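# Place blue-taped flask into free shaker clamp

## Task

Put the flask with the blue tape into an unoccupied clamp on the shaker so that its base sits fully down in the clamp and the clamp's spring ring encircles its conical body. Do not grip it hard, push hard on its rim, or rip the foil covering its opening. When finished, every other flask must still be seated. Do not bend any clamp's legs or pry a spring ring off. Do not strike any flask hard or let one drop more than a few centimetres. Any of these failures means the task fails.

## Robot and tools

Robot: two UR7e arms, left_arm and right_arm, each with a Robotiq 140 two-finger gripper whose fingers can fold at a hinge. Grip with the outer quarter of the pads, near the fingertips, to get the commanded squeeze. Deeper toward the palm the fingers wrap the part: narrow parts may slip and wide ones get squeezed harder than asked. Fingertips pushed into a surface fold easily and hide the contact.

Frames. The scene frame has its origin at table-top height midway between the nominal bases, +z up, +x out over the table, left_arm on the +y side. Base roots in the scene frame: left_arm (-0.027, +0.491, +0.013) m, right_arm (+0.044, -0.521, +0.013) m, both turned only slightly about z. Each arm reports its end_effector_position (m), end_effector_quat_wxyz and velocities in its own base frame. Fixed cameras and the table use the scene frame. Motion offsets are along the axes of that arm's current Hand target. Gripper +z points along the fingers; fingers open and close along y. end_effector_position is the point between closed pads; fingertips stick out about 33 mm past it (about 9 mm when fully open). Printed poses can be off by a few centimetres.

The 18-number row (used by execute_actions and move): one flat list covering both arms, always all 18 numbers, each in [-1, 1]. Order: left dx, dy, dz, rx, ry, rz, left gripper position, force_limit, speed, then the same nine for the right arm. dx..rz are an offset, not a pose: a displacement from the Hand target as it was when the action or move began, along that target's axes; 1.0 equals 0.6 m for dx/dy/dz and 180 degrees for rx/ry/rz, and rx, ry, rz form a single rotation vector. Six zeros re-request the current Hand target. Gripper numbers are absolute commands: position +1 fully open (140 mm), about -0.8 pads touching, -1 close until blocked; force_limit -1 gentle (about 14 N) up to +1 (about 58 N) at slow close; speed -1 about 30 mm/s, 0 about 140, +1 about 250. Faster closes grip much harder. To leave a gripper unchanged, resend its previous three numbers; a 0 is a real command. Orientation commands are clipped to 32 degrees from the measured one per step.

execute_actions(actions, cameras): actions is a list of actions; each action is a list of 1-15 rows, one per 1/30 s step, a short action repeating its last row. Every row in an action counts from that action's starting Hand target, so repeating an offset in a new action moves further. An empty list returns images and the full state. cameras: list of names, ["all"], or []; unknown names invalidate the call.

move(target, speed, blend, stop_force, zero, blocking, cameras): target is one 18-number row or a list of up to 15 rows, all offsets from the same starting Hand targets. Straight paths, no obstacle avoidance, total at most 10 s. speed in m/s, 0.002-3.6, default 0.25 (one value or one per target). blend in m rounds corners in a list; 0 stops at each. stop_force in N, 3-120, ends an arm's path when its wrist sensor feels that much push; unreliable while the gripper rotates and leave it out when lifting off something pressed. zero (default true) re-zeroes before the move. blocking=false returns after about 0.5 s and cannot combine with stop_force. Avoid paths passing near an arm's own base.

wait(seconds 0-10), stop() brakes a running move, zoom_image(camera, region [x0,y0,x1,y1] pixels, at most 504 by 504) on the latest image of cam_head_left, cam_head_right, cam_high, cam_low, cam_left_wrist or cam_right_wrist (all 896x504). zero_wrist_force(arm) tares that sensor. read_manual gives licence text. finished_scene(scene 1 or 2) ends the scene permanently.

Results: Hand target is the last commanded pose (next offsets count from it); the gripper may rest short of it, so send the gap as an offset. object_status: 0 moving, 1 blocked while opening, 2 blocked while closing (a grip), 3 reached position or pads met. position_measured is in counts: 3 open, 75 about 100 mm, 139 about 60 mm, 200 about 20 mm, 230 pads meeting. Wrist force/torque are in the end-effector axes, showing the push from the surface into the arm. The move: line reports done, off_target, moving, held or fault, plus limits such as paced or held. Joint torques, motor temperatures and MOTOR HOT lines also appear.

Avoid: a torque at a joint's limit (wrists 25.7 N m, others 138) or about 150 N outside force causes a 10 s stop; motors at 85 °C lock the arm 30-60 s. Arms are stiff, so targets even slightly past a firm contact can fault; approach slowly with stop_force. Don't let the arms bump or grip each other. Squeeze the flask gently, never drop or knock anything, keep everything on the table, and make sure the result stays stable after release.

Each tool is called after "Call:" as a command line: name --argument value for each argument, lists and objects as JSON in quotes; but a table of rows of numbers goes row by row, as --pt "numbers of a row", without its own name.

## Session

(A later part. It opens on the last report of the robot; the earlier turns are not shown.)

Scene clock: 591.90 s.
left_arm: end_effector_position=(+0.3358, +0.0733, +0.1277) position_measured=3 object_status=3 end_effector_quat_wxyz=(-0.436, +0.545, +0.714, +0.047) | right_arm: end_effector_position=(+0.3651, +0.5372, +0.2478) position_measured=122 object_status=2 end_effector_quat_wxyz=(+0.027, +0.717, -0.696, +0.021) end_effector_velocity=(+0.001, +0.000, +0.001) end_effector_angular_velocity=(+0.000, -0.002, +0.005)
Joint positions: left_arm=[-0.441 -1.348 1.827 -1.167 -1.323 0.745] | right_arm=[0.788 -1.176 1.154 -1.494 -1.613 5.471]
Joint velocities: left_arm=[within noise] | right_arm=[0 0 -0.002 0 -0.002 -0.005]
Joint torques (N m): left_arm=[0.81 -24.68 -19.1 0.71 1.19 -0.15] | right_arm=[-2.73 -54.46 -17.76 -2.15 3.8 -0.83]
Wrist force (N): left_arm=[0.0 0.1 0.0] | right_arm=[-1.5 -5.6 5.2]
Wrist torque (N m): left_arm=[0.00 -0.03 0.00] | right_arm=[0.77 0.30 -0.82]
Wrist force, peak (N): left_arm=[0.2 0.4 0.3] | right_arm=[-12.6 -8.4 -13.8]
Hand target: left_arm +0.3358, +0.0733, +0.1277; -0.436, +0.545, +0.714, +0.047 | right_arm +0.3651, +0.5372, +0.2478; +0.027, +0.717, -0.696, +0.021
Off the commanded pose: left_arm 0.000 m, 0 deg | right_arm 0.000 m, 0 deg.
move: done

Through. Now lower gently.

Call:
move --target '[0,0,0,0,0,0,1,1,1,-0.002,-0.0005,0.042,0,0,0,-0.98,-0.1,-1]' --speed 0.008 --stop_force 12 --cameras '["cam_low","cam_right_wrist"]'

Call:
zoom_image --camera "cam_low" --region '[400, 80, 560, 230]'

Scene clock: 601.87 s.
left_arm: end_effector_position=(+0.3358, +0.0733, +0.1277) position_measured=3 object_status=3 end_effector_quat_wxyz=(-0.436, +0.545, +0.714, +0.047) | right_arm: end_effector_position=(+0.3651, +0.5368, +0.2279) position_measured=122 object_status=2 end_effector_quat_wxyz=(+0.027, +0.717, -0.696, +0.021)
Joint positions: left_arm=[-0.441 -1.348 1.827 -1.167 -1.323 0.745] | right_arm=[0.787 -1.177 1.206 -1.546 -1.613 5.47]
Joint torques (N m): left_arm=[-0.25 -22.95 -18.53 0.76 1.18 -0.42] | right_arm=[-6.15 -29.83 -38.06 -1.2 -1.17 -1.89]
Wrist force (N): left_arm=[-0.1 0.0 0.1] | right_arm=[1.3 2.9 -3.4]
Wrist torque (N m): left_arm=[-0.01 0.01 0.01] | right_arm=[0.22 0.35 -0.03]
Wrist force, peak (N): left_arm=[0.2 0.3 0.4] | right_arm=[5.7 6.2 -16.8]
Hand target: left_arm +0.3358, +0.0733, +0.1277; -0.436, +0.545, +0.714, +0.047 | right_arm +0.3651, +0.5369, +0.2278; +0.027, +0.717, -0.696, +0.021 (not the last commanded pose)
Off the commanded pose: left_arm 0.000 m, 0 deg | right_arm 0.005 m, 0 deg.
move: contact (right_arm)
Images, in order (width x height): cam_low 896x504, cam_right_wrist 896x504.

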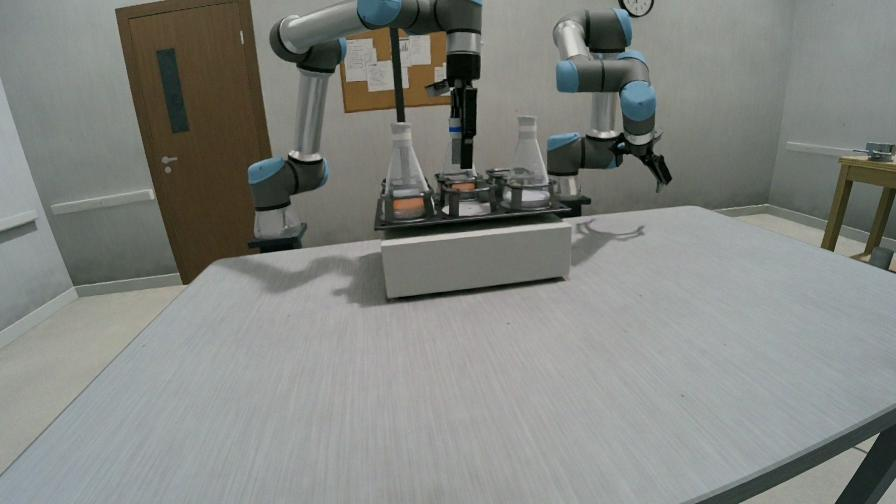

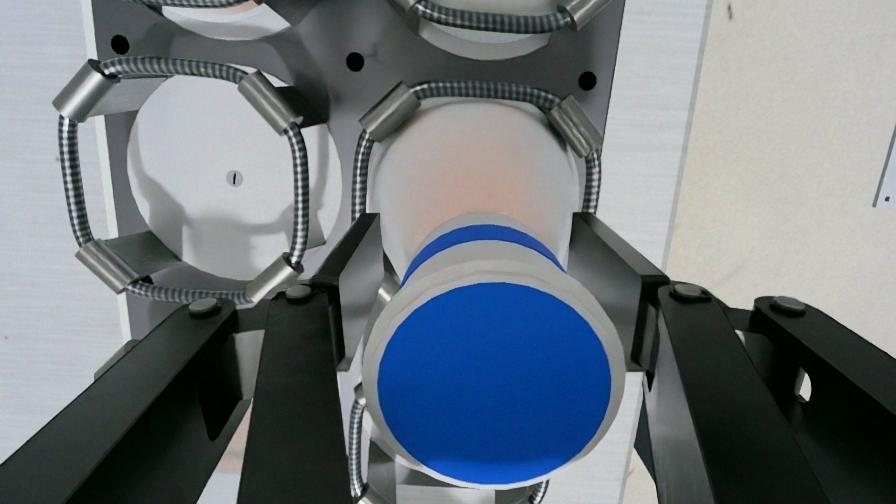

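Scaled by 3.150 from the camera's 896x504 image, which has a finer 1280x720 frame.

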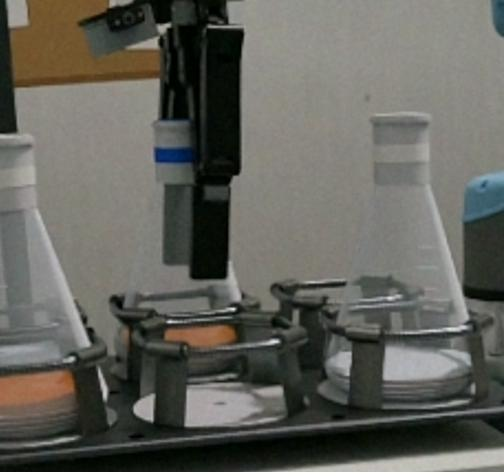

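Call:
move --target '[0,0,0,0,0,0,1,1,1,0,0,0,0,0,0,0.22,-0.6,-1]' --cameras '["cam_low","cam_right_wrist"]'

Call:
zoom_image --camera "cam_low" --region '[400, 80, 560, 230]'

Scene clock: 610.83 s.
left_arm: end_effector_position=(+0.3358, +0.0733, +0.1277) position_measured=3 object_status=3 end_effector_quat_wxyz=(-0.436, +0.545, +0.714, +0.047) | right_arm: end_effector_position=(+0.3651, +0.5369, +0.2278) position_measured=101 object_status=0 end_effector_quat_wxyz=(+0.027, +0.717, -0.696, +0.021)
Joint positions: left_arm=[-0.441 -1.348 1.827 -1.167 -1.323 0.745] | right_arm=[0.787 -1.177 1.206 -1.546 -1.613 5.47]
Joint torques (N m): left_arm=[0.34 -24.11 -18.04 0.86 1.3 -0.44] | right_arm=[0.17 -37.06 -34.88 -2.12 -1.13 -0.27]
Wrist force (N): left_arm=[0.2 0.0 0.1] | right_arm=[-1.1 0.5 0.4]
Wrist torque (N m): left_arm=[0.00 -0.04 0.01] | right_arm=[0.27 0.31 -0.06]
Wrist force, peak (N): left_arm=[0.4 0.4 0.3] | right_arm=[2.0 3.2 -6.2]
Hand target: left_arm +0.3358, +0.0733, +0.1277; -0.436, +0.545, +0.714, +0.047 | right_arm +0.3651, +0.5369, +0.2278; +0.027, +0.717, -0.696, +0.021
Off the commanded pose: left_arm 0.000 m, 0 deg | right_arm 0.000 m, 0 deg.
move: done
Images, in order (width x height): cam_low 896x504, cam_right_wrist 896x504.

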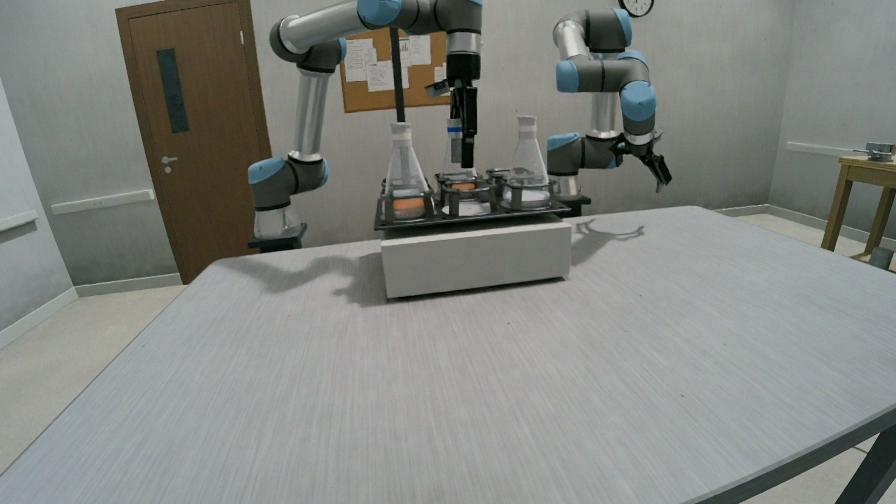

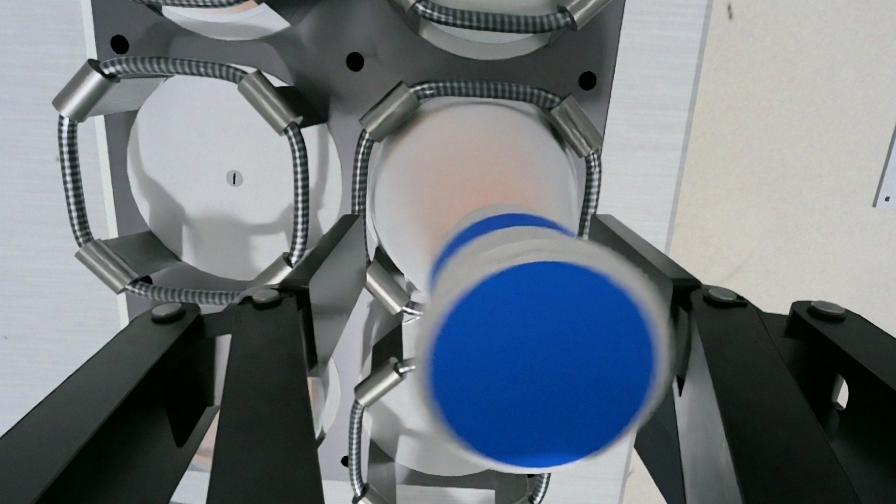

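Scaled by 3.150 from the camera's 896x504 image, which has a finer 1280x720 frame.

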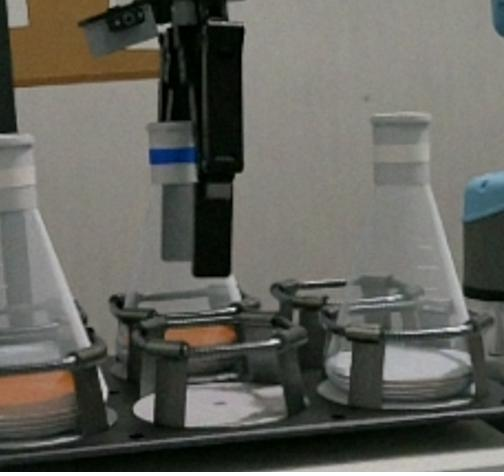

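Call:
wait --seconds 1 --cameras '["cam_right_wrist","cam_high"]'

Call:
zoom_image --camera "cam_high" --region '[420, 140, 540, 270]'

Scene clock: 618.17 s.
left_arm: end_effector_position=(+0.3358, +0.0733, +0.1277) position_measured=3 object_status=3 end_effector_quat_wxyz=(-0.436, +0.545, +0.714, +0.047) | right_arm: end_effector_position=(+0.3651, +0.5369, +0.2278) position_measured=101 object_status=3 end_effector_quat_wxyz=(+0.027, +0.717, -0.696, +0.021)
Joint positions: left_arm=[-0.441 -1.348 1.827 -1.167 -1.323 0.745] | right_arm=[0.787 -1.177 1.206 -1.546 -1.613 5.47]
Joint torques (N m): left_arm=[-0.23 -23.49 -19.23 0.71 1.41 -0.39] | right_arm=[5.66 -49.89 -32.14 -2.56 -1.11 1.41]
Wrist force (N): left_arm=[0.2 0.3 0.2] | right_arm=[-1.1 0.4 0.4]
Wrist torque (N m): left_arm=[0.05 -0.05 0.01] | right_arm=[0.24 0.30 -0.07]
Wrist force, peak (N): left_arm=[0.1 0.2 0.5] | right_arm=[-1.5 0.4 0.6]
Hand target: left_arm +0.3358, +0.0733, +0.1277; -0.436, +0.545, +0.714, +0.047 | right_arm +0.3651, +0.5369, +0.2278; +0.027, +0.717, -0.696, +0.021
Tool commands: left_gripper/position=+1.0 left_gripper/force_limit=+1.0 left_gripper/speed=+1.0 right_gripper/position=+0.22 right_gripper/force_limit=-0.6 right_gripper/speed=-1.0
Off the commanded pose: left_arm 0.000 m, 0 deg | right_arm 0.000 m, 0 deg.
wait: 1.00 s; at rest from the start
Images, in order (width x height): cam_high 896x504, cam_right_wrist 896x504.

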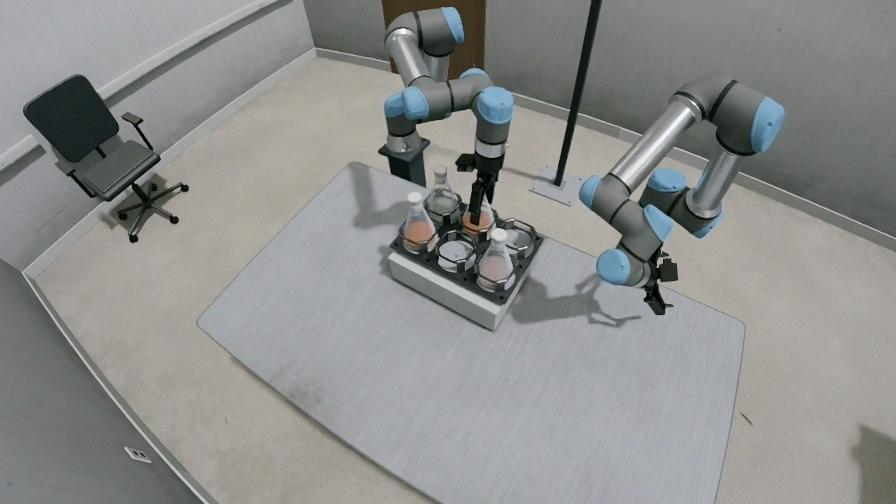

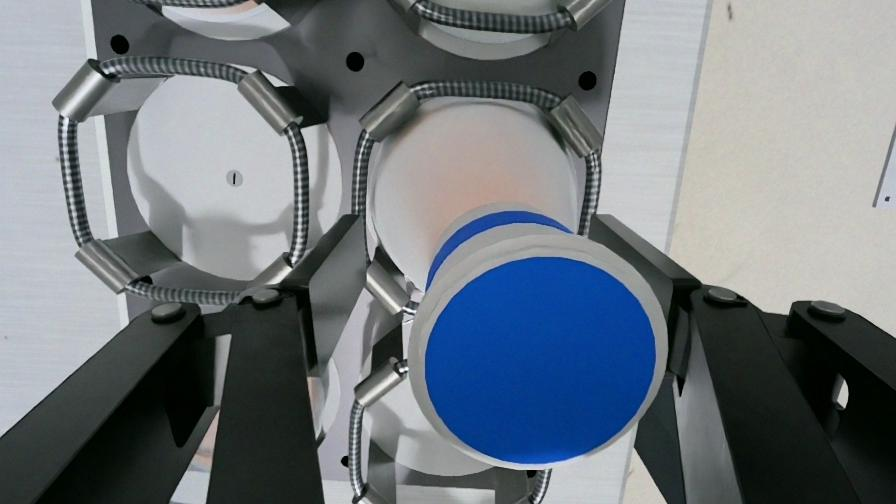

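Scaled by 3.877 from the camera's 896x504 image, which has a finer 1280x720 frame.

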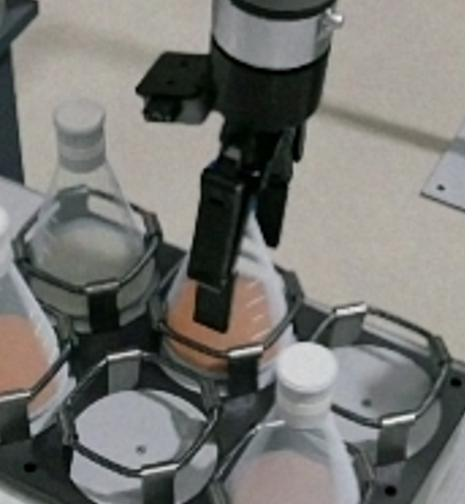

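Call:
move --pt "0 0 0 0 0 0 1 1 1 0 0 0 0 0 0 0.35 -0.6 -1" --pt "0 0 0 0 0 0 1 1 1 0 0.008 0 0 0 0 0.35 -0.6 -1" --pt "0 0 0 0 0 0 1 1 1 0.019 0.008 -0.283 0 0 0 0.35 -0.6 -1" --speed '[0.05,0.03,0.08]' --cameras '["cam_low","cam_high","cam_right_wrist"]'

Call:
zoom_image --camera "cam_low" --region '[360, 80, 600, 240]'

Call:
zoom_image --camera "cam_high" --region '[380, 140, 560, 320]'

Scene clock: 638.70 s.
left_arm: end_effector_position=(+0.3358, +0.0733, +0.1277) position_measured=3 object_status=3 end_effector_quat_wxyz=(-0.436, +0.545, +0.714, +0.047) | right_arm: end_effector_position=(+0.3622, +0.5368, +0.3979) position_measured=85 object_status=3 end_effector_quat_wxyz=(+0.027, +0.717, -0.696, +0.021)
Joint positions: left_arm=[-0.441 -1.348 1.827 -1.167 -1.323 0.745] | right_arm=[0.79 -1.069 0.596 -1.044 -1.612 5.473]
Joint torques (N m): left_arm=[-1.14 -24.25 -18.71 0.99 1.05 -0.33] | right_arm=[0.92 -54.89 -19.41 -3.66 -2.26 1.35]
Wrist force (N): left_arm=[0.0 0.2 0.2] | right_arm=[-1.5 0.8 0.5]
Wrist torque (N m): left_arm=[0.04 -0.01 0.00] | right_arm=[0.31 0.38 -0.09]
Wrist force, peak (N): left_arm=[0.1 0.5 0.2] | right_arm=[-1.2 0.5 1.8]
Hand target: left_arm +0.3358, +0.0733, +0.1277; -0.436, +0.545, +0.714, +0.047 | right_arm +0.3621, +0.5368, +0.3981; +0.027, +0.717, -0.696, +0.021
Off the commanded pose: left_arm 0.000 m, 0 deg | right_arm 0.000 m, 0 deg.
move: done
Images, in order (width x height): cam_high 896x504, cam_low 896x504, cam_right_wrist 896x504.

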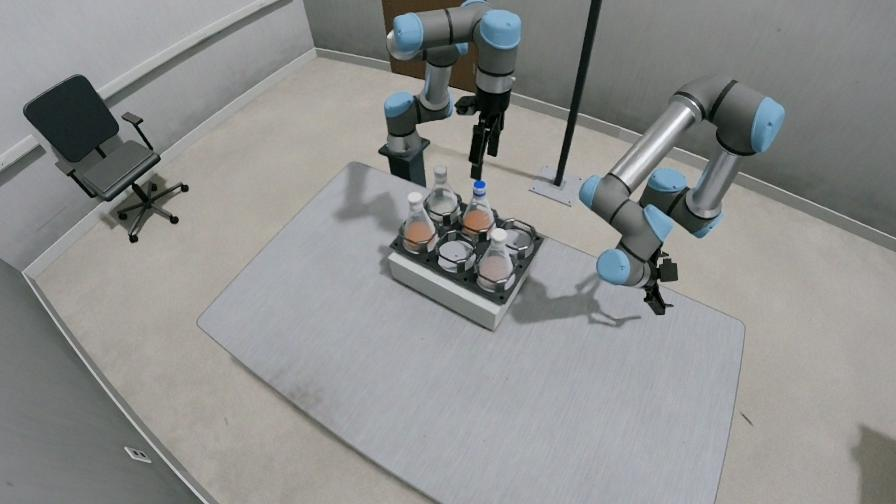

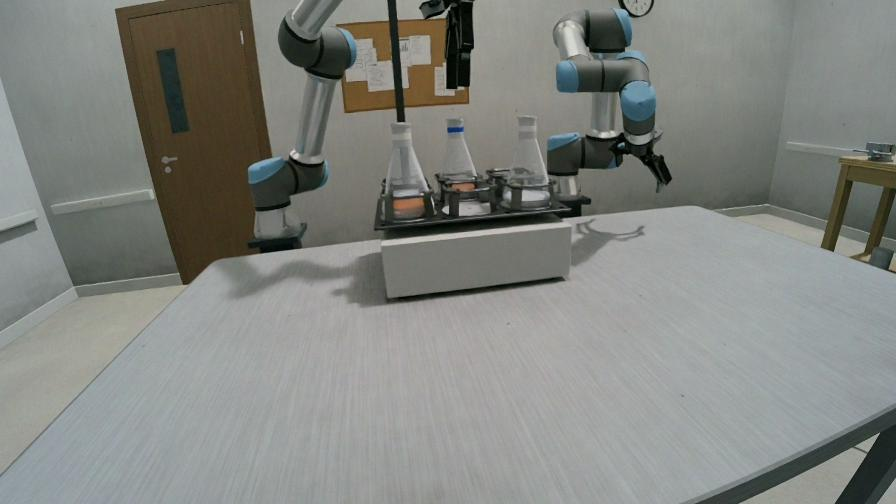

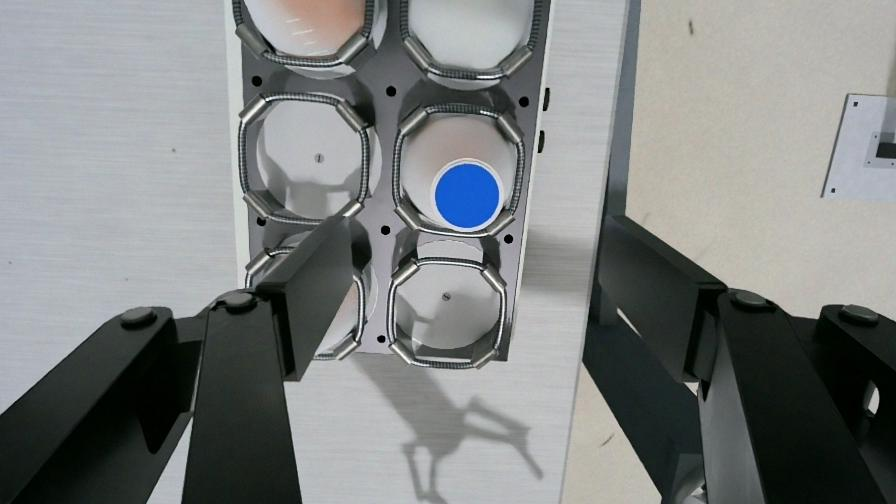

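Scaled by 2.100 from the camera's 896x504 image, which has a finer 1280x720 frame.

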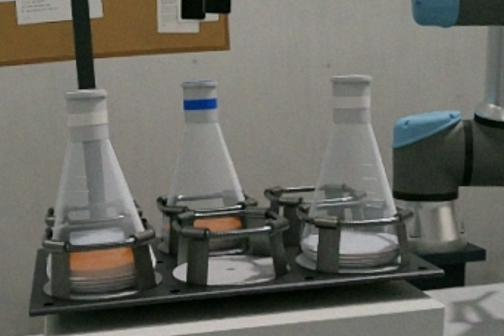

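Scaled by 2.800 from the camera's 896x504 image, which has a finer 1280x720 frame.

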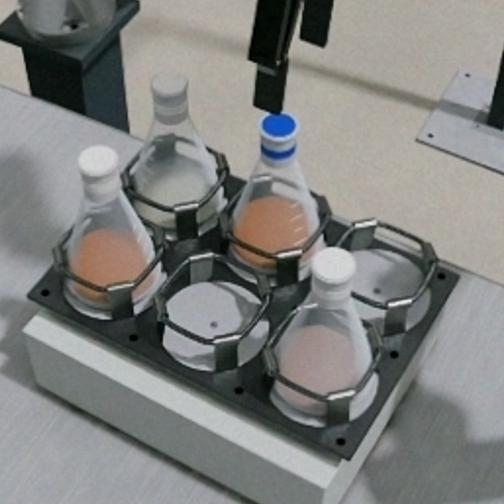

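Call:
finished_scene --scene 2

The scene is finished: the task was done.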